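## Task

Move the banana and the orange out of the pan and fully into the bag, in the space between its two layers. At the end every other item, including the white ball, must still be in the pan. The filled portion of the bag must rest on the table, with no more than one corner lying on an arm's base, no part of the bag in the pan, and nothing of the bag hanging more than about a finger's width beyond the table edge.

## Robot and tools

ROBOT. Two arms, left_arm and right_arm, each with six joints and a two-finger gripper. Joint order everywhere (rows, result lists): waist, shoulder, elbow, wrist pitch, wrist yaw, wrist roll. Stated joint ranges in rad: waist -2.618 to 3.054, shoulder 0.000 to 3.142, elbow 0.000 to 3.142, wrist pitch -1.571 to 1.571, wrist yaw -1.571 to 1.571, wrist roll -2.094 to 2.094; real ends may differ by up to 0.059 rad. Calibrated base positions in the scene frame: left_arm (-0.019, +0.343, +0.033) m, right_arm (-0.046, -0.254, +0.023) m, each turned only slightly about z. A camera stand sits behind the arms.

FRAMES. Scene frame: origin at table-top height midway between the nominal bases, +x out over the table, +y toward left_arm, +z up (arm names do not match image sides). Fixed cameras and the table use the scene frame. Each arm's end_effector_position (m), end_effector_quat_wxyz, velocities and wrist-camera poses are in that arm's own base frame, and may be off by a few cm, more at long reach. The reported point lies between the finger pads, about 1 cm behind the tips; fingers point along gripper +z and close along its y axis.

ROW FORMAT (shared by execute_actions and move). One row is a single flat list of 14 numbers in [-1, 1] covering both arms: left_arm's six joint values then its opening, then right_arm's six joint values then its opening. Joint values are offsets, not poses: they are added to the arm's Joint targets as they stood when the action (or the move) began, not to the previous row. Scale: 1.0 equals 2.224 rad for waist, shoulder and elbow, and 8.485 rad for the three wrist joints. The opening is absolute: +1 fully open, -1 closed; values in between send fingers to where grip_measured would read that number. A 0 joint value holds that joint; to keep a gripper unchanged you must resend its current opening (0 would be a half-open command).

execute_actions: actions = list of actions; each action = up to 15 rows, one per 1/30 s step; a short action repeats its last row to fill 15 steps. An action asking a joint more than 0.059 rad beyond its range is refused for both arms; a badly formed action or a failing first action rejects the whole call. cameras: list of names, ["all"], or []; images come by default only when actions is empty. An empty actions list also shows the scene number and extra state.

move: target = one 14-number row, or a list of up to 15 rows forming waypoints, all offsets from the same starting Joint targets. All joints travel together, so grippers follow curves; no collision avoidance. speed: rad/s for the joint with the longest travel, 0.01 to 12.57, default 0.5, one value or one per waypoint. blend: rad, rounds corners at intermediate waypoints (0 = stop at each). opening_speed: rate of opening change per second on the -1..+1 scale, at least 0.2; use it for gentle closing. grip_force: newtons per pad, 10 to 50, one value or one per arm, persists; lower forces close slowly. blocking=false returns after about 0.5 s while motion continues. Finger changes in later waypoints apply once everything is at rest there. Whole path budget is 10 s. The result adds a move: line (done, off_target, moving, held, fault) and possibly limits=held.

wait: seconds 0 to 10; arms hold their last command; a running move carries on and may end it early. stop: brakes a running move (needs room when fast). zoom_image: camera name and region [x0, y0, x1, y1] in pixels of that camera's newest full image, each side at most 504. finished_scene: scene = current scene number; irreversible, goes to the next scene.

RESULTS. Joint positions and Joint velocities: per arm, six joints (rad, rad/s) then finger-pad gap (m; 0.094 fully open). Joint targets: the base from which next offsets count. grip_measured: finger opening on the command scale, reading up to ~2.5 mm wide when empty and somewhat narrow when squeezing a hard part. Joint torques: six per arm, include gravity, have offsets and noise; joints 1-3 wrap at ±28 N m. 'joint sent to its limit', 'joint command not followed' (clearance check intervened), MOTOR HOT (75 °C) and OVER-TEMPERATURE FAULT (90 °C: arm folds and stays idle; at 100 °C it collapses). Tool commands shows current gripper commands.

MOTION NOTES. Joint speed is capped, each step's target leads the measured angle by at most 0.339 rad (large joints) or 2.2 rad (wrists), and targets that would move the gripper over 200 mm are scaled back, so big motions may need several actions. Friction and load leave joints short or past target; tiny turns may not happen. If an arm is pushing or gets dragged, command its targets back past the measured positions.

CAUTIONS. Never let the grippers or arms press on each other or close one gripper on the other's fingers. Do not strike the table, stand or other rigid heavy things. Avoid drops, releasing moving items, slamming, and hard pushes; nothing may end up off the table. Grip softly and slowly on squashable produce. Limit holding loads with outstretched arms to avoid heating. Loose objects may occasionally be nudged by outside disturbances; recheck before finishing.

CAMERAS (896x504): cam_head_left, cam_head_right, cam_high, cam_low, cam_left_wrist, cam_right_wrist.

Each tool is called after "Call:" in YAML: its name, and indented under it one key for each argument.

## Session

Call:
execute_actions:
  actions: []

Scene clock: 0.00 s.
left_arm: end_effector_position=(+0.3846, +0.0612, +0.0917) grip_measured=+1.000 end_effector_quat_wxyz=(+0.561, -0.128, +0.814, +0.083) | right_arm: end_effector_position=(+0.3920, -0.0260, +0.0787) grip_measured=+1.000 end_effector_quat_wxyz=(+0.546, +0.066, +0.829, -0.098)
Joint positions: left_arm=[0.056 1.503 0.373 0.754 -0.23 -0.099 0.094] | right_arm=[0.062 1.565 0.395 0.757 0.292 0.028 0.094]
Joint velocities: within noise
Joint torques (N m): no reading
Heat: left arm: 26 °C; right arm: 30 °C.
Joint targets: left_arm=[0.056 1.499 0.378 0.749 -0.230 -0.099] | right_arm=[0.062 1.556 0.405 0.770 0.293 0.028]
Tool commands: left_gripper/opening=+1.0 right_gripper/opening=+1.0

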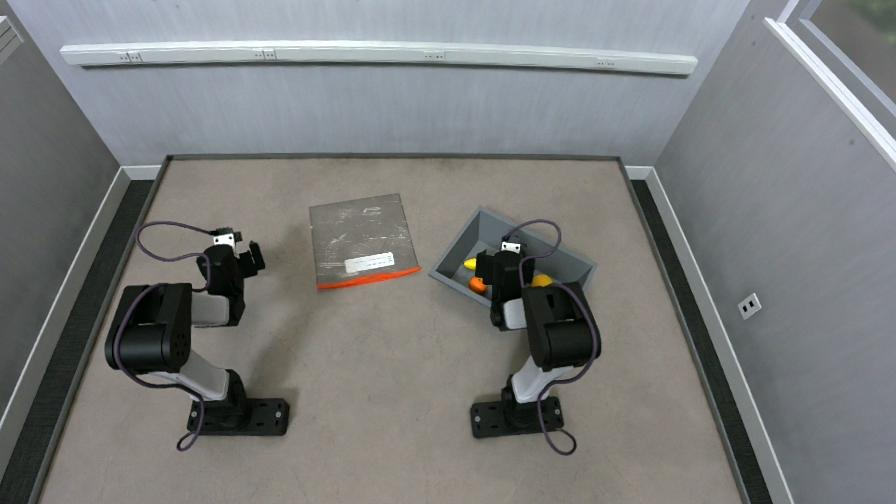

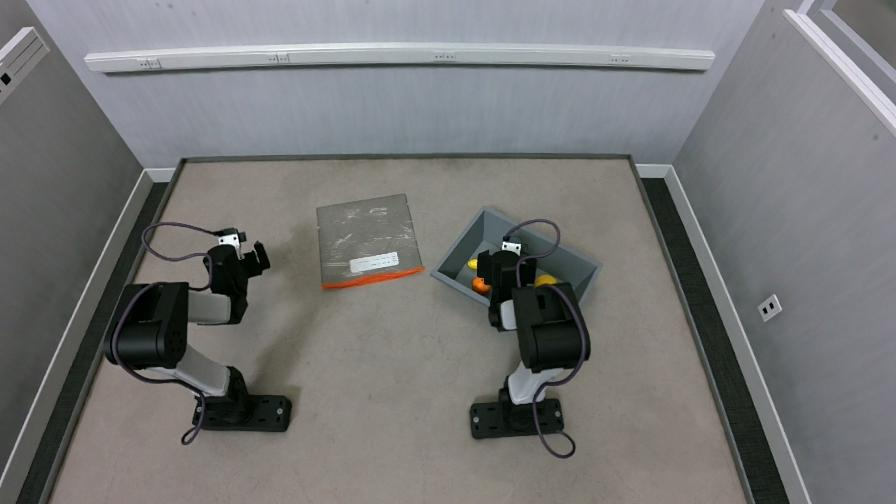

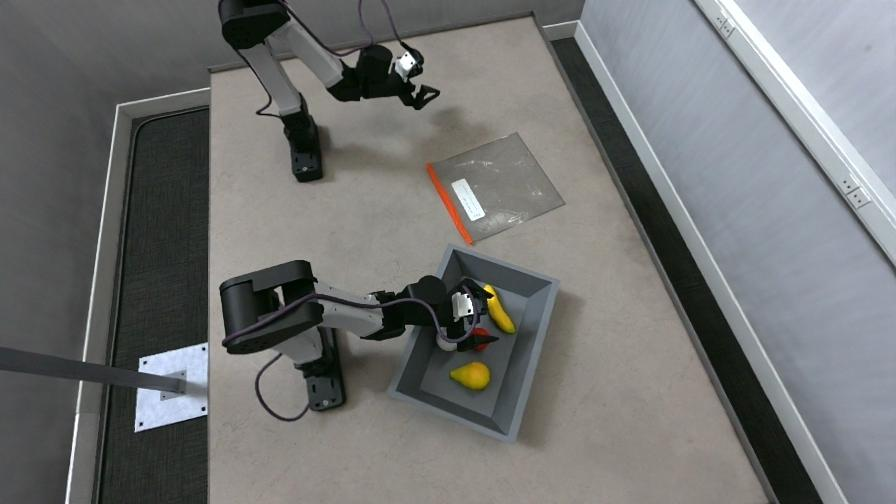

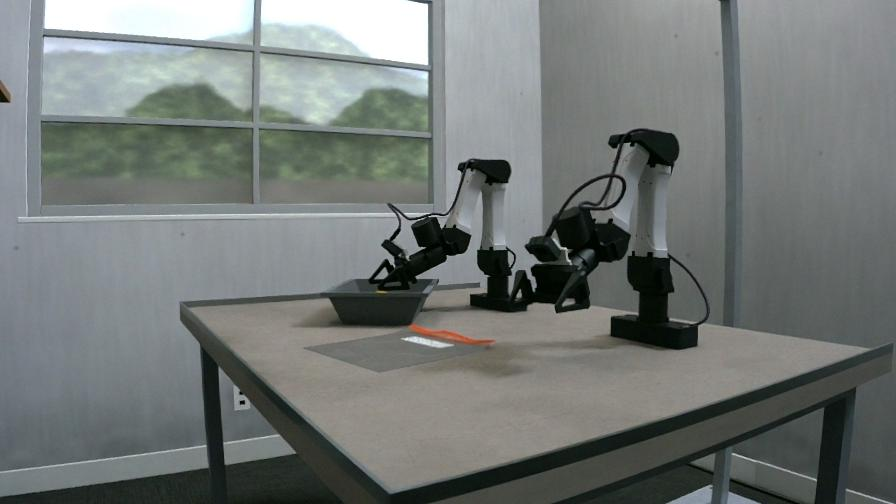

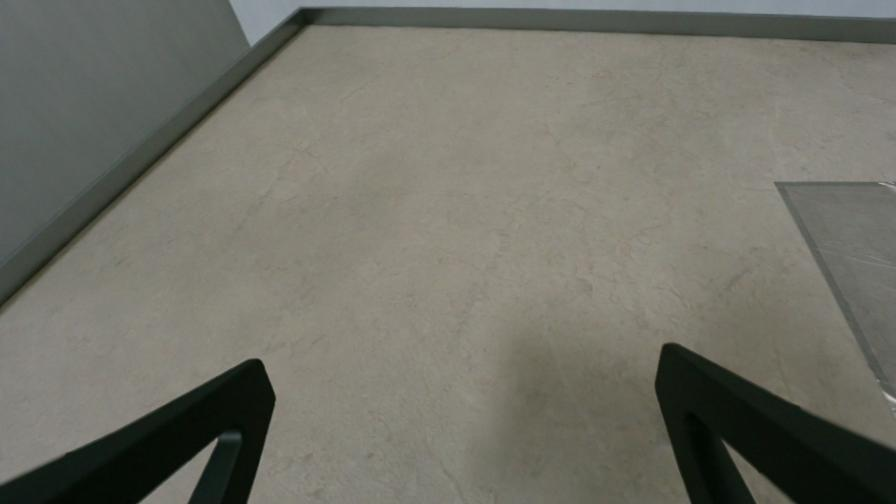

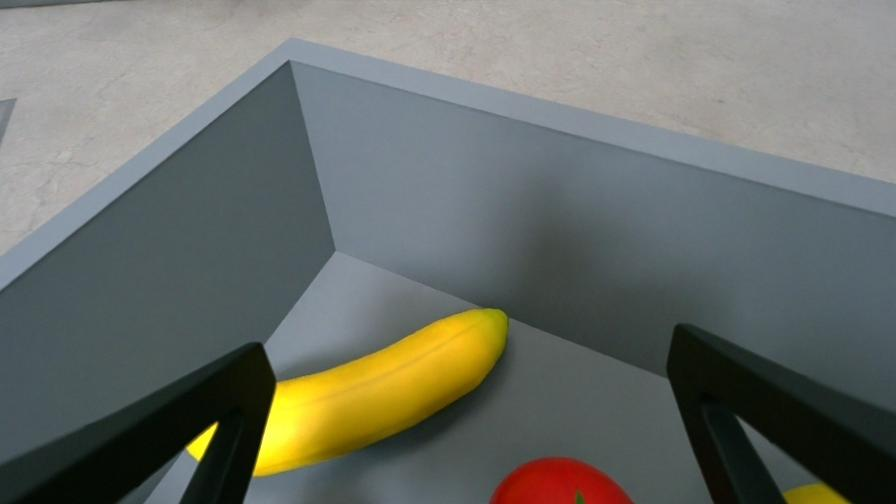

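Call:
move:
  target: [-0.3669,0.0836,0.5935,-0.2431,0.0271,0.0117,1,0,-0.0144,0.603,-0.2701,-0.0345,-0.0033,1]
  speed: 1.2
  cameras: ["cam_left_wrist","cam_right_wrist","cam_high"]

Scene clock: 3.63 s.
left_arm: end_effector_position=(+0.2626, -0.2448, +0.1998) grip_measured=+1.000 end_effector_quat_wxyz=(+0.132, +0.360, +0.922, -0.045) | right_arm: end_effector_position=(+0.2999, +0.0168, +0.2387) grip_measured=+1.000 end_effector_quat_wxyz=(+0.116, -0.026, +0.993, -0.001)
Joint positions: left_arm=[-0.758 1.67 1.679 -1.3 -0.015 -0.011 0.094] | right_arm=[0.062 1.544 1.723 -1.518 0.01 0.008 0.094]
Joint torques (N m): left_arm=[-0.03 -6.23 9.31 0.9 0.15 0.05] | right_arm=[0.03 -7.47 8.14 0.73 -0.11 -0.04]
Heat: left arm: 27 °C; right arm: 30 °C.
Joint targets: left_arm=[-0.761 1.685 1.698 -1.313 0.000 0.000] | right_arm=[0.062 1.524 1.746 -1.521 0.001 0.000]
move: done
Images, in order (width x height): cam_high 896x504, cam_left_wrist 896x504, cam_right_wrist 896x504.

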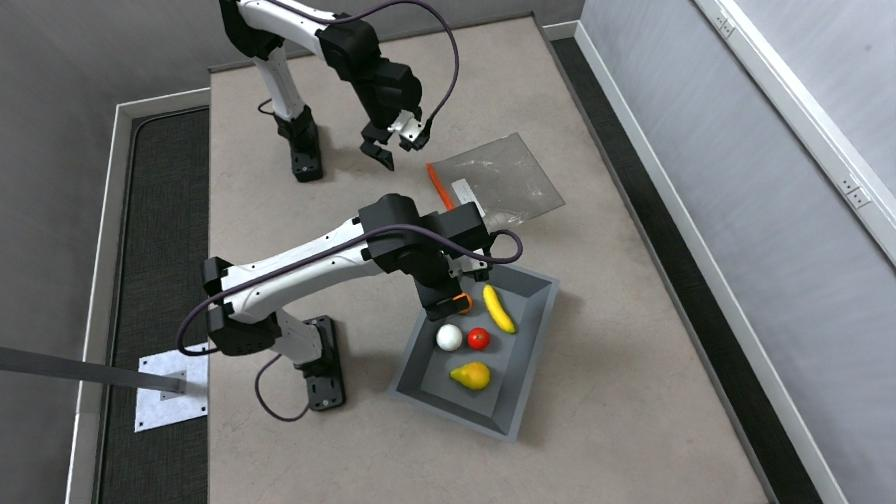

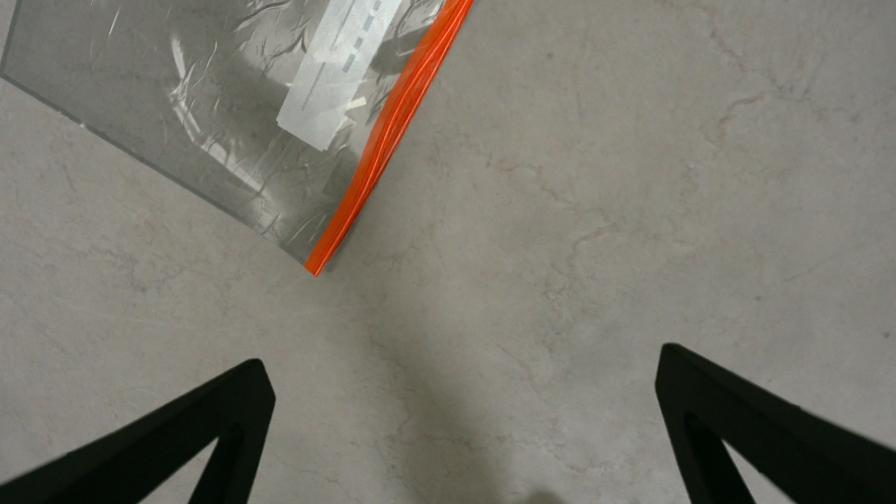

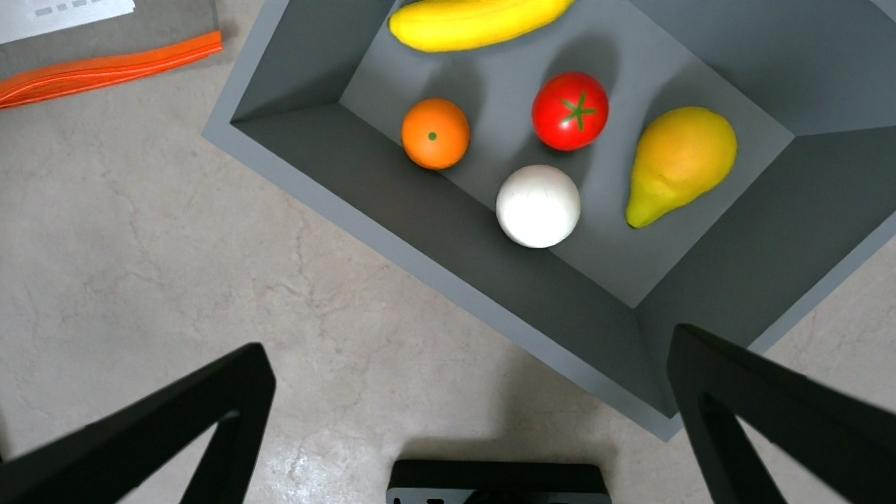

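Call:
zoom_image:
  camera: "cam_left_wrist"
  region: [270, 0, 520, 290]

Call:
zoom_image:
  camera: "cam_right_wrist"
  region: [0, 0, 300, 150]

Call:
zoom_image:
  camera: "cam_high"
  region: [400, 120, 580, 260]

Scaled by 1.738 from the camera's 896x504 image, which has a finer 1280x720 frame.

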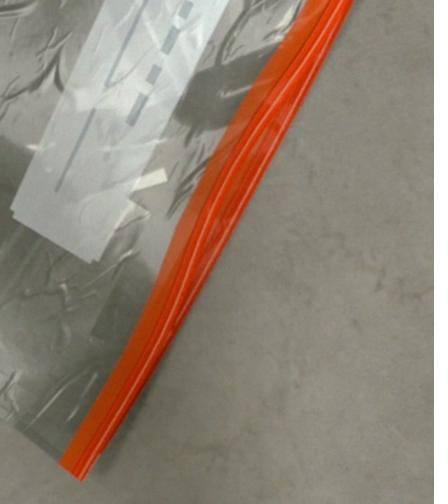

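Scaled by 1.680 from the camera's 896x504 image, which has a finer 1280x720 frame.

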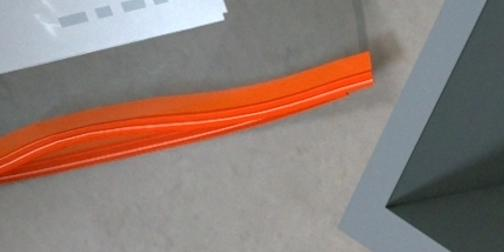

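Scaled by 2.800 from the camera's 896x504 image, which has a finer 1280x720 frame.

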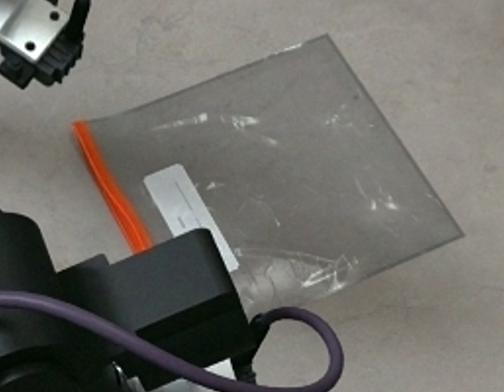

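Call:
move:
  target:
    - [-0.0751,-0.0627,-0.3815,0.1321,-0.0707,0.1136,0,0,0,0,0,0,0,1]
    - [-0.0751,0.0529,-0.4604,0.1831,-0.0707,0.1136,0,0,0,0,0,0,0,1]
  speed: [0.8,0.5]
  blend: [0.1,0]
  cameras: ["cam_left_wrist","cam_right_wrist","cam_high"]

Call:
zoom_image:
  camera: "cam_high"
  region: [360, 100, 540, 260]

Scene clock: 9.30 s.
left_arm: end_effector_position=(+0.3063, -0.2446, +0.0092) grip_measured=+0.001 end_effector_quat_wxyz=(+0.320, +0.668, +0.612, +0.276) | right_arm: end_effector_position=(+0.2998, +0.0169, +0.2387) grip_measured=+1.000 end_effector_quat_wxyz=(+0.116, -0.026, +0.993, -0.001)
Joint positions: left_arm=[-0.921 1.792 0.681 0.232 -0.584 0.953 0.047] | right_arm=[0.062 1.544 1.723 -1.518 0.01 0.008 0.094]
Joint torques (N m): left_arm=[-0.27 -6.32 5.29 1.82 -0.36 0.02] | right_arm=[0.01 -7.47 8.16 0.71 -0.11 -0.04]
Heat: left arm: 27 °C; right arm: 31 °C.
Joint targets: left_arm=[-0.928 1.803 0.674 0.240 -0.599 0.964] | right_arm=[0.062 1.524 1.746 -1.521 0.000 0.000]
move: done
Images, in order (width x height): cam_high 896x504, cam_left_wrist 896x504, cam_right_wrist 896x504.

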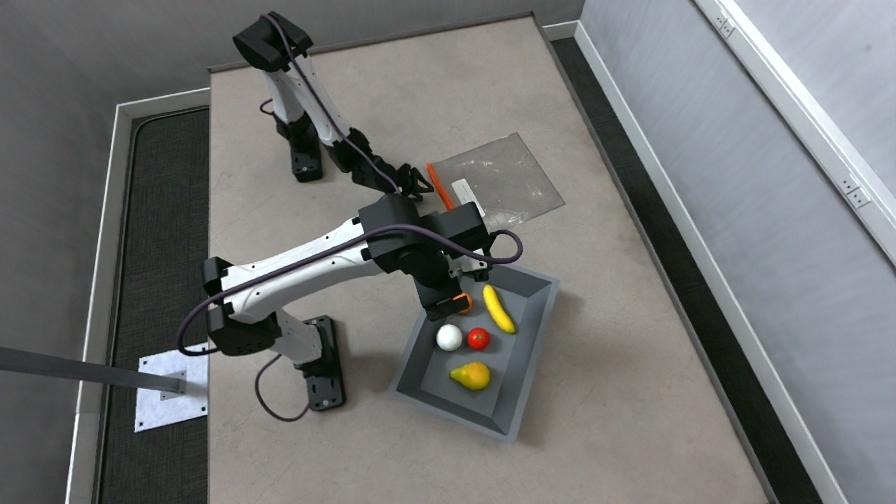

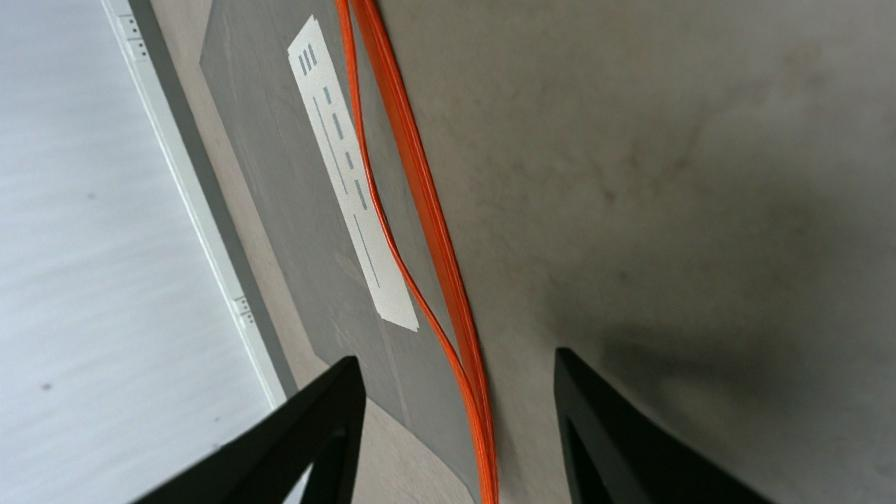

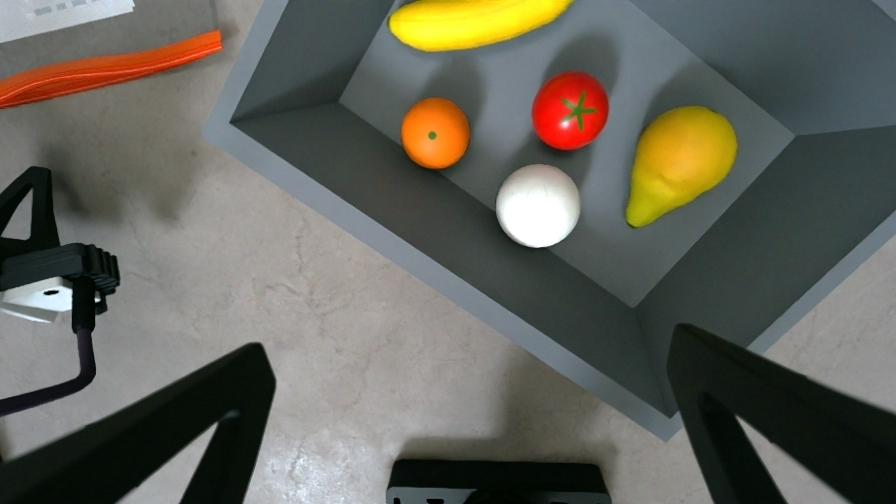

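Scaled by 2.800 from the camera's 896x504 image, which has a finer 1280x720 frame.

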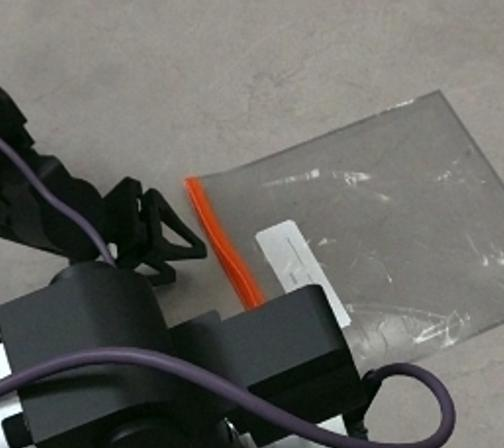

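Call:
move:
  target: [-0.0436,0.0868,0.1502,-0.0415,-0.0237,-0.0409,0,0,0,0,0,0,0,1]
  speed: 0.4
  cameras: ["cam_left_wrist","cam_high","cam_right_wrist"]

Call:
zoom_image:
  camera: "cam_left_wrist"
  region: [300, 50, 620, 450]

Scene clock: 11.83 s.
left_arm: end_effector_position=(+0.3150, -0.2778, +0.0105) grip_measured=+0.001 end_effector_quat_wxyz=(+0.290, +0.596, +0.677, +0.321) | right_arm: end_effector_position=(+0.2998, +0.0169, +0.2387) grip_measured=+1.000 end_effector_quat_wxyz=(+0.116, -0.026, +0.993, -0.001)
Joint positions: left_arm=[-1.02 1.977 0.991 -0.098 -0.785 0.629 0.047] | right_arm=[0.062 1.544 1.723 -1.518 0.01 0.008 0.094]
Joint torques (N m): left_arm=[-0.16 -7.61 7.86 1.21 -0.52 -0.19] | right_arm=[0.02 -7.47 8.16 0.71 -0.11 -0.04]
Heat: left arm: 28 °C; right arm: 31 °C.
Joint targets: left_arm=[-1.024 1.996 1.009 -0.112 -0.801 0.617] | right_arm=[0.062 1.524 1.746 -1.521 0.000 0.000]
move: done
Images, in order (width x height): cam_high 896x504, cam_left_wrist 896x504, cam_right_wrist 896x504.

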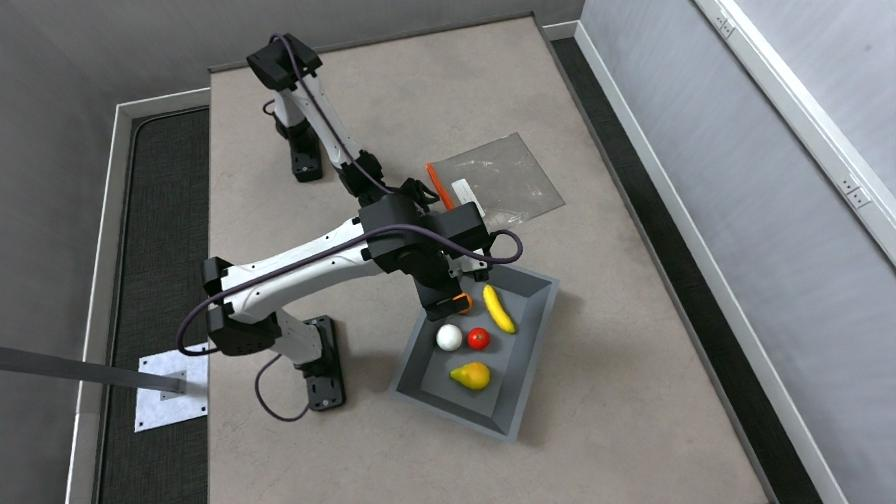

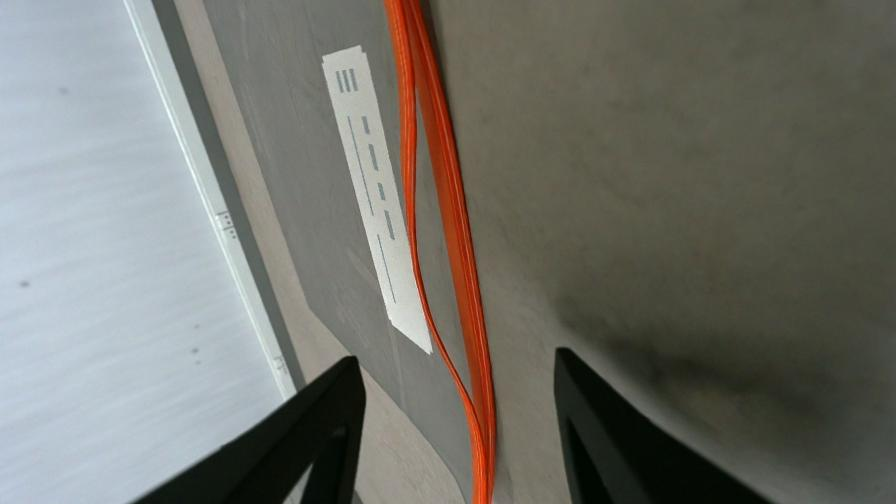

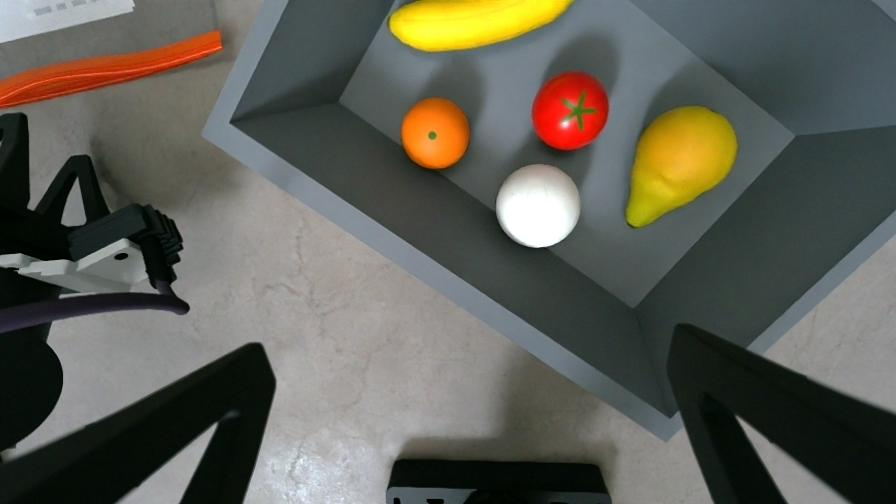

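Scaled by 1.260 from the camera's 896x504 image, which has a finer 1280x720 frame.

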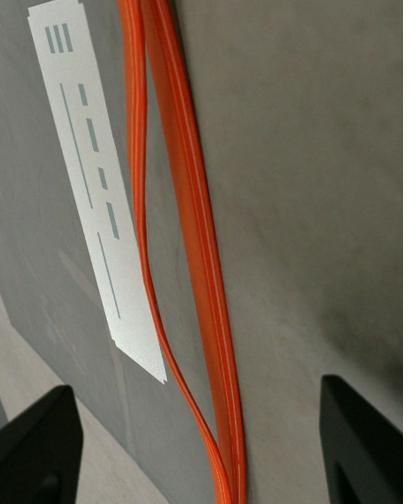

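Call:
move:
  target: [0.0438,0.0465,0.0747,-0.0074,0,0,0,0,0,0,0,0,0,1]
  speed: 0.15
  cameras: ["cam_left_wrist"]

Call:
zoom_image:
  camera: "cam_left_wrist"
  region: [300, 150, 620, 504]

Scene clock: 14.63 s.
left_arm: end_effector_position=(+0.3589, -0.2765, +0.0105) grip_measured=+0.001 end_effector_quat_wxyz=(+0.276, +0.565, +0.702, +0.334) | right_arm: end_effector_position=(+0.2998, +0.0169, +0.2387) grip_measured=+1.000 end_effector_quat_wxyz=(+0.116, -0.026, +0.993, -0.001)
Joint positions: left_arm=[-0.932 2.079 1.155 -0.161 -0.786 0.628 0.047] | right_arm=[0.062 1.544 1.723 -1.518 0.01 0.008 0.094]
Joint torques (N m): left_arm=[0.58 -8.55 8.27 1.21 -0.48 -0.2] | right_arm=[0.02 -7.47 8.1 0.71 -0.11 -0.03]
Heat: left arm: 28 °C; right arm: 31 °C.
Joint targets: left_arm=[-0.927 2.099 1.175 -0.175 -0.801 0.617] | right_arm=[0.062 1.524 1.746 -1.521 0.000 0.000]
move: done
Images, in order (width x height): cam_left_wrist 896x504.

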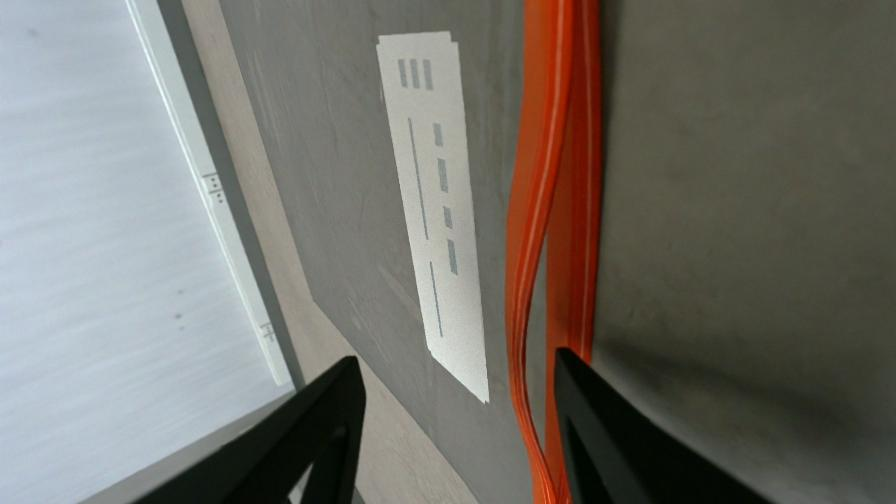

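Scaled by 1.424 from the camera's 896x504 image, which has a finer 1280x720 frame.

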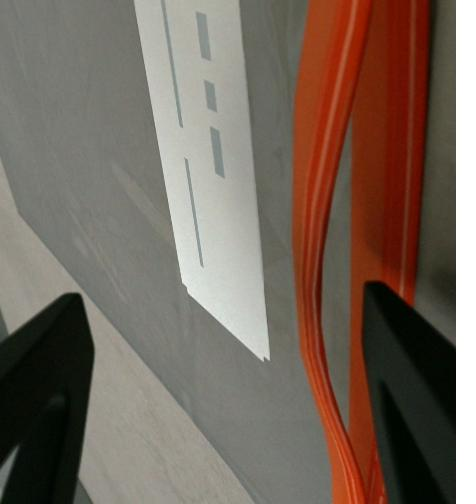

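Call:
move:
  target:
    - [0,0.0079,-0.0074,0.0039,0,0,0,0,0,0,0,0,0,1]
    - [0.0148,0.0243,0.0216,0.0006,0,0,0,0,0,0,0,0,0,1]
  speed: 0.1
  cameras: ["cam_left_wrist"]

Call:
zoom_image:
  camera: "cam_left_wrist"
  region: [300, 150, 620, 504]

Scene clock: 17.20 s.
left_arm: end_effector_position=(+0.3743, -0.2739, +0.0022) grip_measured=+0.001 end_effector_quat_wxyz=(+0.270, +0.554, +0.711, +0.338) | right_arm: end_effector_position=(+0.2998, +0.0169, +0.2387) grip_measured=+1.000 end_effector_quat_wxyz=(+0.116, -0.026, +0.993, -0.001)
Joint positions: left_arm=[-0.9 2.133 1.203 -0.156 -0.786 0.628 0.047] | right_arm=[0.062 1.544 1.723 -1.518 0.01 0.008 0.094]
Joint torques (N m): left_arm=[0.75 -8.87 8.24 1.24 -0.49 -0.19] | right_arm=[0.03 -7.5 8.16 0.71 -0.11 -0.03]
Heat: left arm: 28 °C; right arm: 31 °C.
Joint targets: left_arm=[-0.894 2.153 1.223 -0.170 -0.801 0.617] | right_arm=[0.062 1.524 1.746 -1.521 0.000 0.000]
move: done
Images, in order (width x height): cam_left_wrist 896x504.

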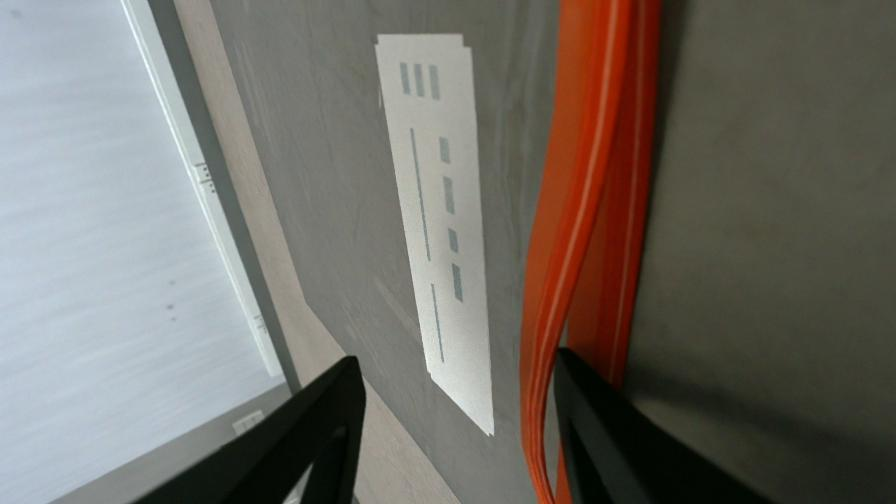

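Scaled by 1.424 from the camera's 896x504 image, which has a finer 1280x720 frame.

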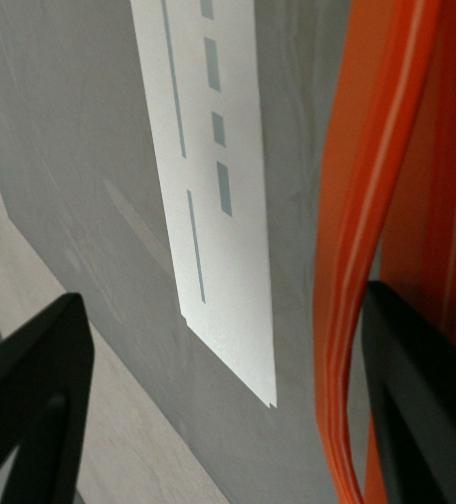

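Call:
move:
  target:
    - [0,0.004,-0.0036,0.002,0,0,0,0,0,0,0,0,0,1]
    - [0.0099,0.0151,0.0157,-0.0002,0,0,0,0,0,0,0,0,0,1]
  speed: 0.1
  cameras: ["cam_left_wrist"]

Call:
zoom_image:
  camera: "cam_left_wrist"
  region: [300, 150, 620, 504]

Scene clock: 19.33 s.
left_arm: end_effector_position=(+0.3861, -0.2715, +0.0000) grip_measured=+0.001 end_effector_quat_wxyz=(+0.269, +0.544, +0.717, +0.344) | right_arm: end_effector_position=(+0.2998, +0.0169, +0.2387) grip_measured=+1.000 end_effector_quat_wxyz=(+0.116, -0.026, +0.993, -0.001)
Joint positions: left_arm=[-0.879 2.164 1.239 -0.156 -0.793 0.628 0.047] | right_arm=[0.062 1.544 1.723 -1.518 0.01 0.008 0.094]
Joint torques (N m): left_arm=[0.73 -8.99 8.18 1.18 -0.41 -0.2] | right_arm=[0.03 -7.47 8.16 0.72 -0.11 -0.04]
Heat: left arm: 28 °C; right arm: 32 °C.
Joint targets: left_arm=[-0.872 2.187 1.257 -0.171 -0.801 0.617] | right_arm=[0.062 1.524 1.746 -1.521 0.000 0.000]
move: done
Images, in order (width x height): cam_left_wrist 896x504.

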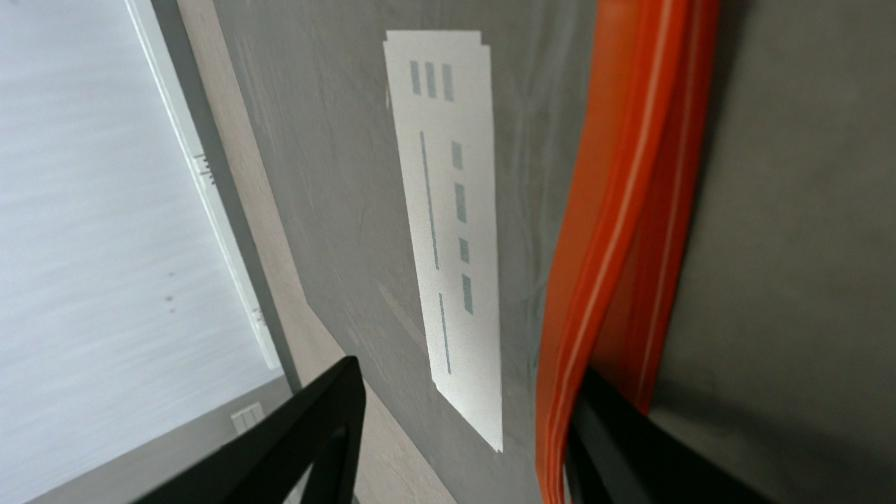

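Scaled by 1.424 from the camera's 896x504 image, which has a finer 1280x720 frame.

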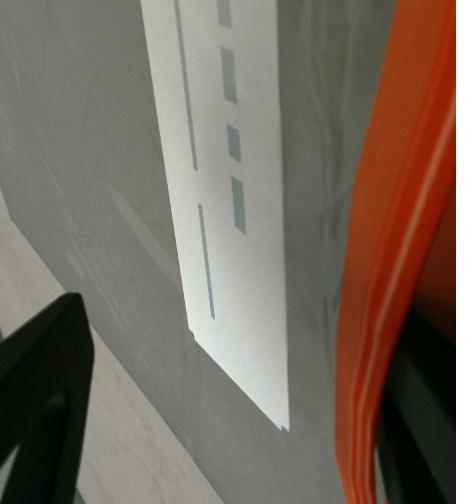

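Call:
move:
  target: [0,0,0,0,0,0,-1,0,0,0,0,0,0,1]
  opening_speed: 0.8
  cameras: ["cam_left_wrist","cam_right_wrist"]

Call:
zoom_image:
  camera: "cam_left_wrist"
  region: [300, 150, 620, 504]

Scene clock: 21.10 s.
left_arm: end_effector_position=(+0.3858, -0.2711, -0.0002) grip_measured=-0.984 end_effector_quat_wxyz=(+0.268, +0.544, +0.717, +0.344) | right_arm: end_effector_position=(+0.2998, +0.0169, +0.2387) grip_measured=+1.000 end_effector_quat_wxyz=(+0.116, -0.026, +0.993, -0.001)
Joint positions: left_arm=[-0.879 2.164 1.239 -0.159 -0.793 0.627 0.001] | right_arm=[0.062 1.544 1.723 -1.518 0.01 0.008 0.094]
Joint torques (N m): left_arm=[0.7 -8.9 8.16 1.21 -0.42 -0.19] | right_arm=[0.02 -7.49 8.16 0.72 -0.11 -0.04]
Heat: left arm: 29 °C; right arm: 32 °C.
Joint targets: left_arm=[-0.872 2.187 1.257 -0.171 -0.801 0.617] | right_arm=[0.062 1.524 1.746 -1.521 0.000 0.000]
move: done
Images, in order (width x height): cam_left_wrist 896x504, cam_right_wrist 896x504.

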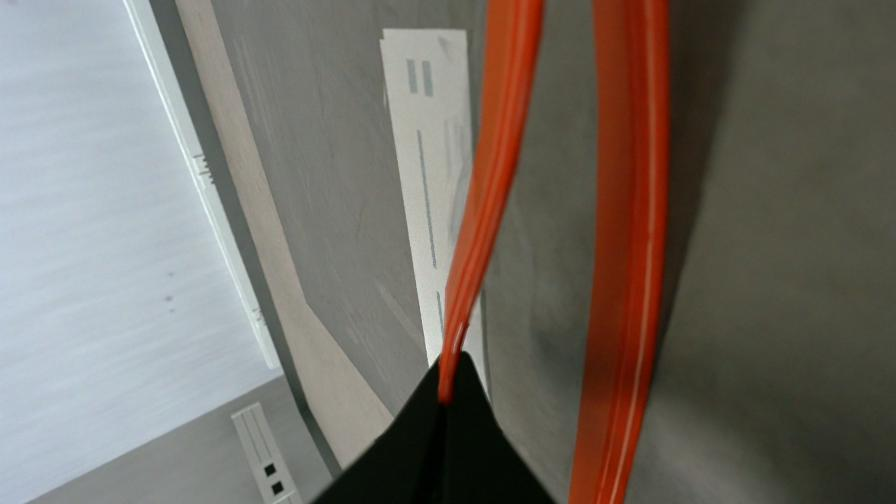

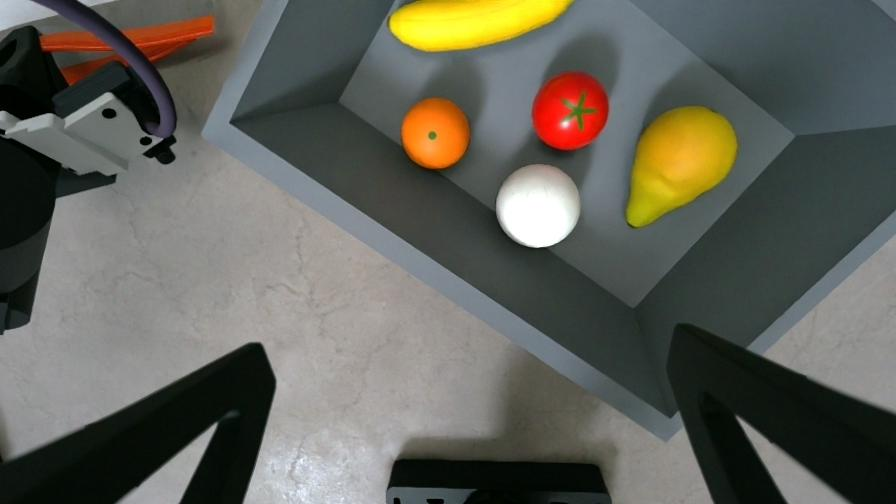

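Scaled by 1.424 from the camera's 896x504 image, which has a finer 1280x720 frame.

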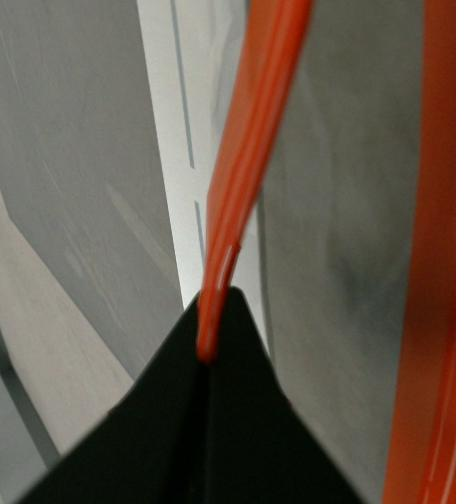

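Call:
move:
  target:
    - [0.0863,-0.1529,0.2815,-0.1255,0.0944,0,-1,0.0108,0.0315,-0.187,0.0554,0,0.0719,0.5]
    - [0.0863,-0.1529,0.2815,-0.1255,0.0944,0,-1,0.0108,0.0827,-0.3332,0.1069,0,0.0719,0.5]
  speed: [0.4,0.4]
  cameras: ["cam_left_wrist","cam_right_wrist","cam_high","cam_low"]

Call:
zoom_image:
  camera: "cam_high"
  region: [360, 100, 580, 300]

Scene clock: 34.27 s.
left_arm: end_effector_position=(+0.3316, -0.2677, +0.1912) grip_measured=-0.984 end_effector_quat_wxyz=(+0.171, +0.600, +0.781, +0.003) | right_arm: end_effector_position=(+0.3426, +0.0281, +0.0275) grip_measured=+0.501 end_effector_quat_wxyz=(+0.122, +0.256, +0.958, +0.044)
Joint positions: left_arm=[-0.686 1.869 1.865 -1.224 -0.017 0.627 0.001] | right_arm=[0.081 1.693 1.009 -0.627 -0.001 0.604 0.071]
Joint torques (N m): left_arm=[0.66 -10.92 9.31 1.01 0.2 -0.15] | right_arm=[0.44 -5.76 5.52 0.88 0.02 0.11]
Heat: left arm: 31 °C; right arm: 32 °C.
Joint targets: left_arm=[-0.680 1.847 1.884 -1.236 0.000 0.617] | right_arm=[0.086 1.707 1.005 -0.614 0.001 0.610]
move: done
Images, in order (width x height): cam_high 896x504, cam_low 896x504, cam_left_wrist 896x504, cam_right_wrist 896x504.

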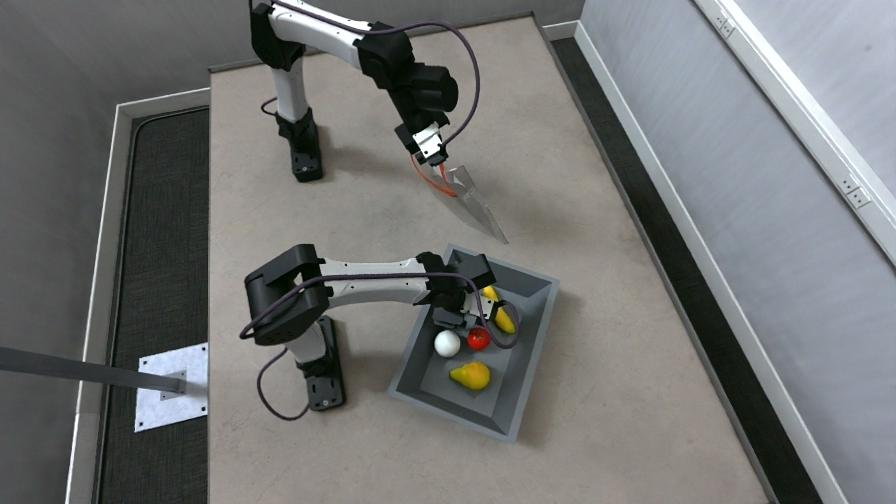

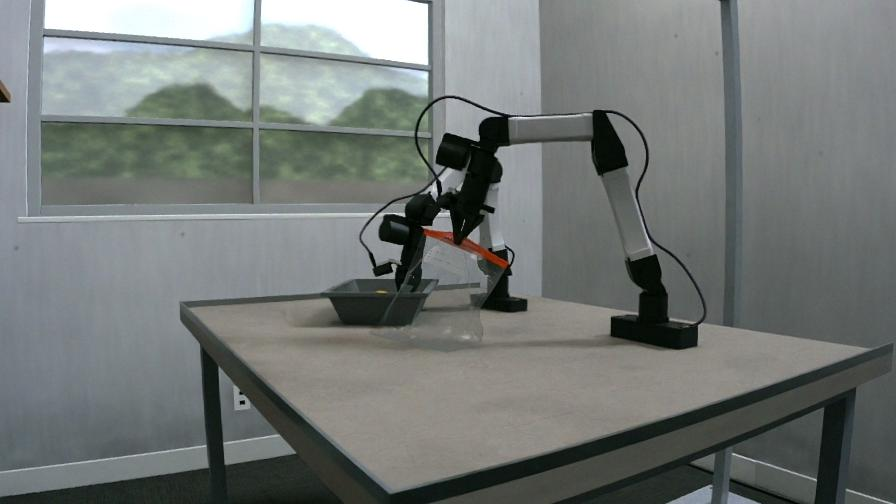

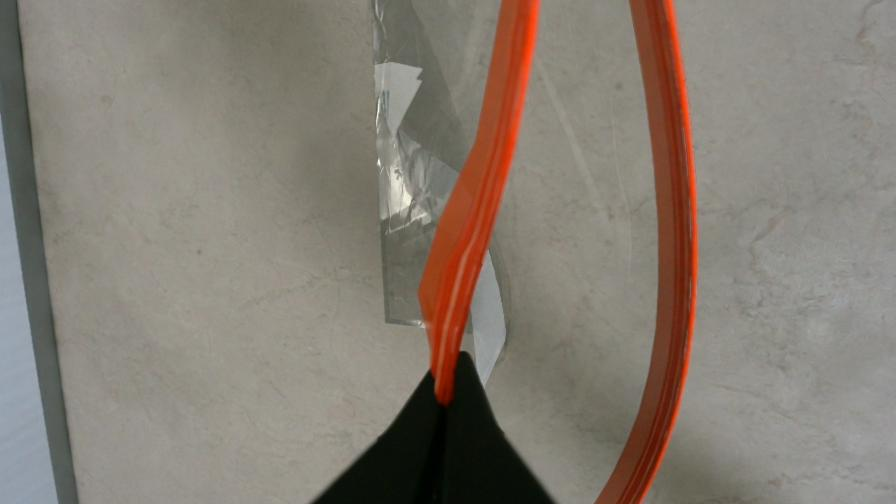

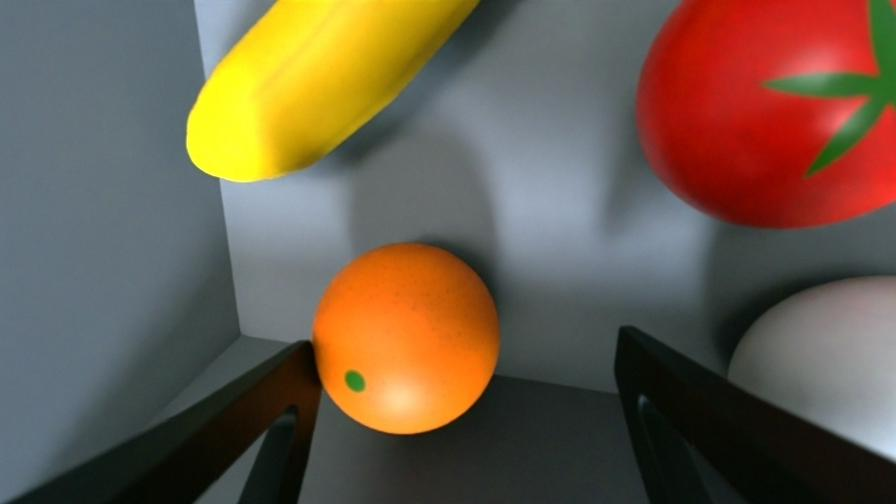

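Scaled by 2.291 from the camera's 896x504 image, which has a finer 1280x720 frame.

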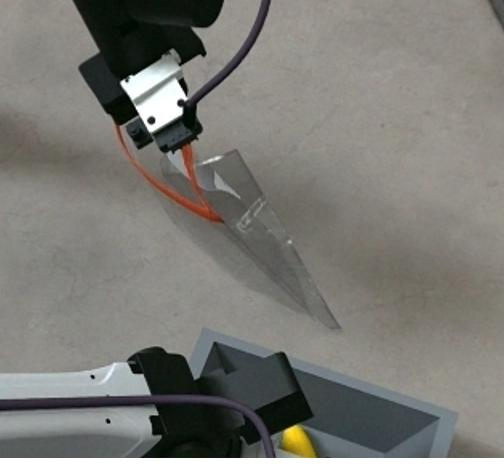

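Call:
move:
  target:
    - [0,0,0,0,0,0,-1,0.009,0.0193,-0.0076,0.0071,0,0,0.5]
    - [0,0,0,0,0,0,-1,0.009,0.0193,-0.0076,0.0071,0,0,-0.15]
  speed: 0.2
  grip_force: [50,20]
  opening_speed: 0.6
  cameras: ["cam_right_wrist"]

Scene clock: 38.13 s.
left_arm: end_effector_position=(+0.3316, -0.2677, +0.1912) grip_measured=-0.984 end_effector_quat_wxyz=(+0.171, +0.600, +0.781, +0.003) | right_arm: end_effector_position=(+0.3450, +0.0345, +0.0104) grip_measured=-0.076 end_effector_quat_wxyz=(+0.118, +0.248, +0.961, +0.044)
Joint positions: left_arm=[-0.686 1.869 1.865 -1.224 -0.017 0.627 0.001] | right_arm=[0.099 1.74 0.99 -0.568 -0.001 0.604 0.043]
Joint torques (N m): left_arm=[0.68 -10.97 9.32 1.01 0.19 -0.14] | right_arm=[0.7 -6.38 5.61 0.9 0.02 0.11]
Heat: left arm: 32 °C; right arm: 33 °C.
Joint targets: left_arm=[-0.680 1.847 1.884 -1.236 0.000 0.617] | right_arm=[0.106 1.750 0.988 -0.554 0.001 0.610]
grip_force (N): 50, 20
move: done
Images, in order (width x height): cam_right_wrist 896x504.

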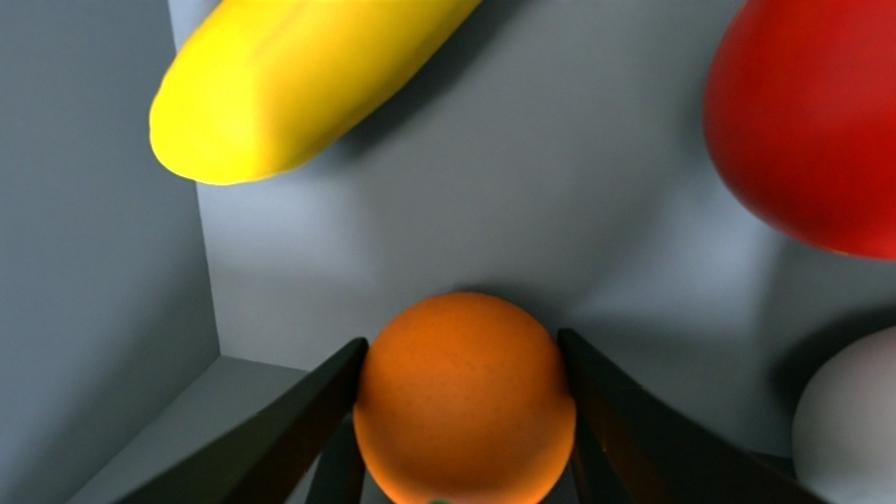

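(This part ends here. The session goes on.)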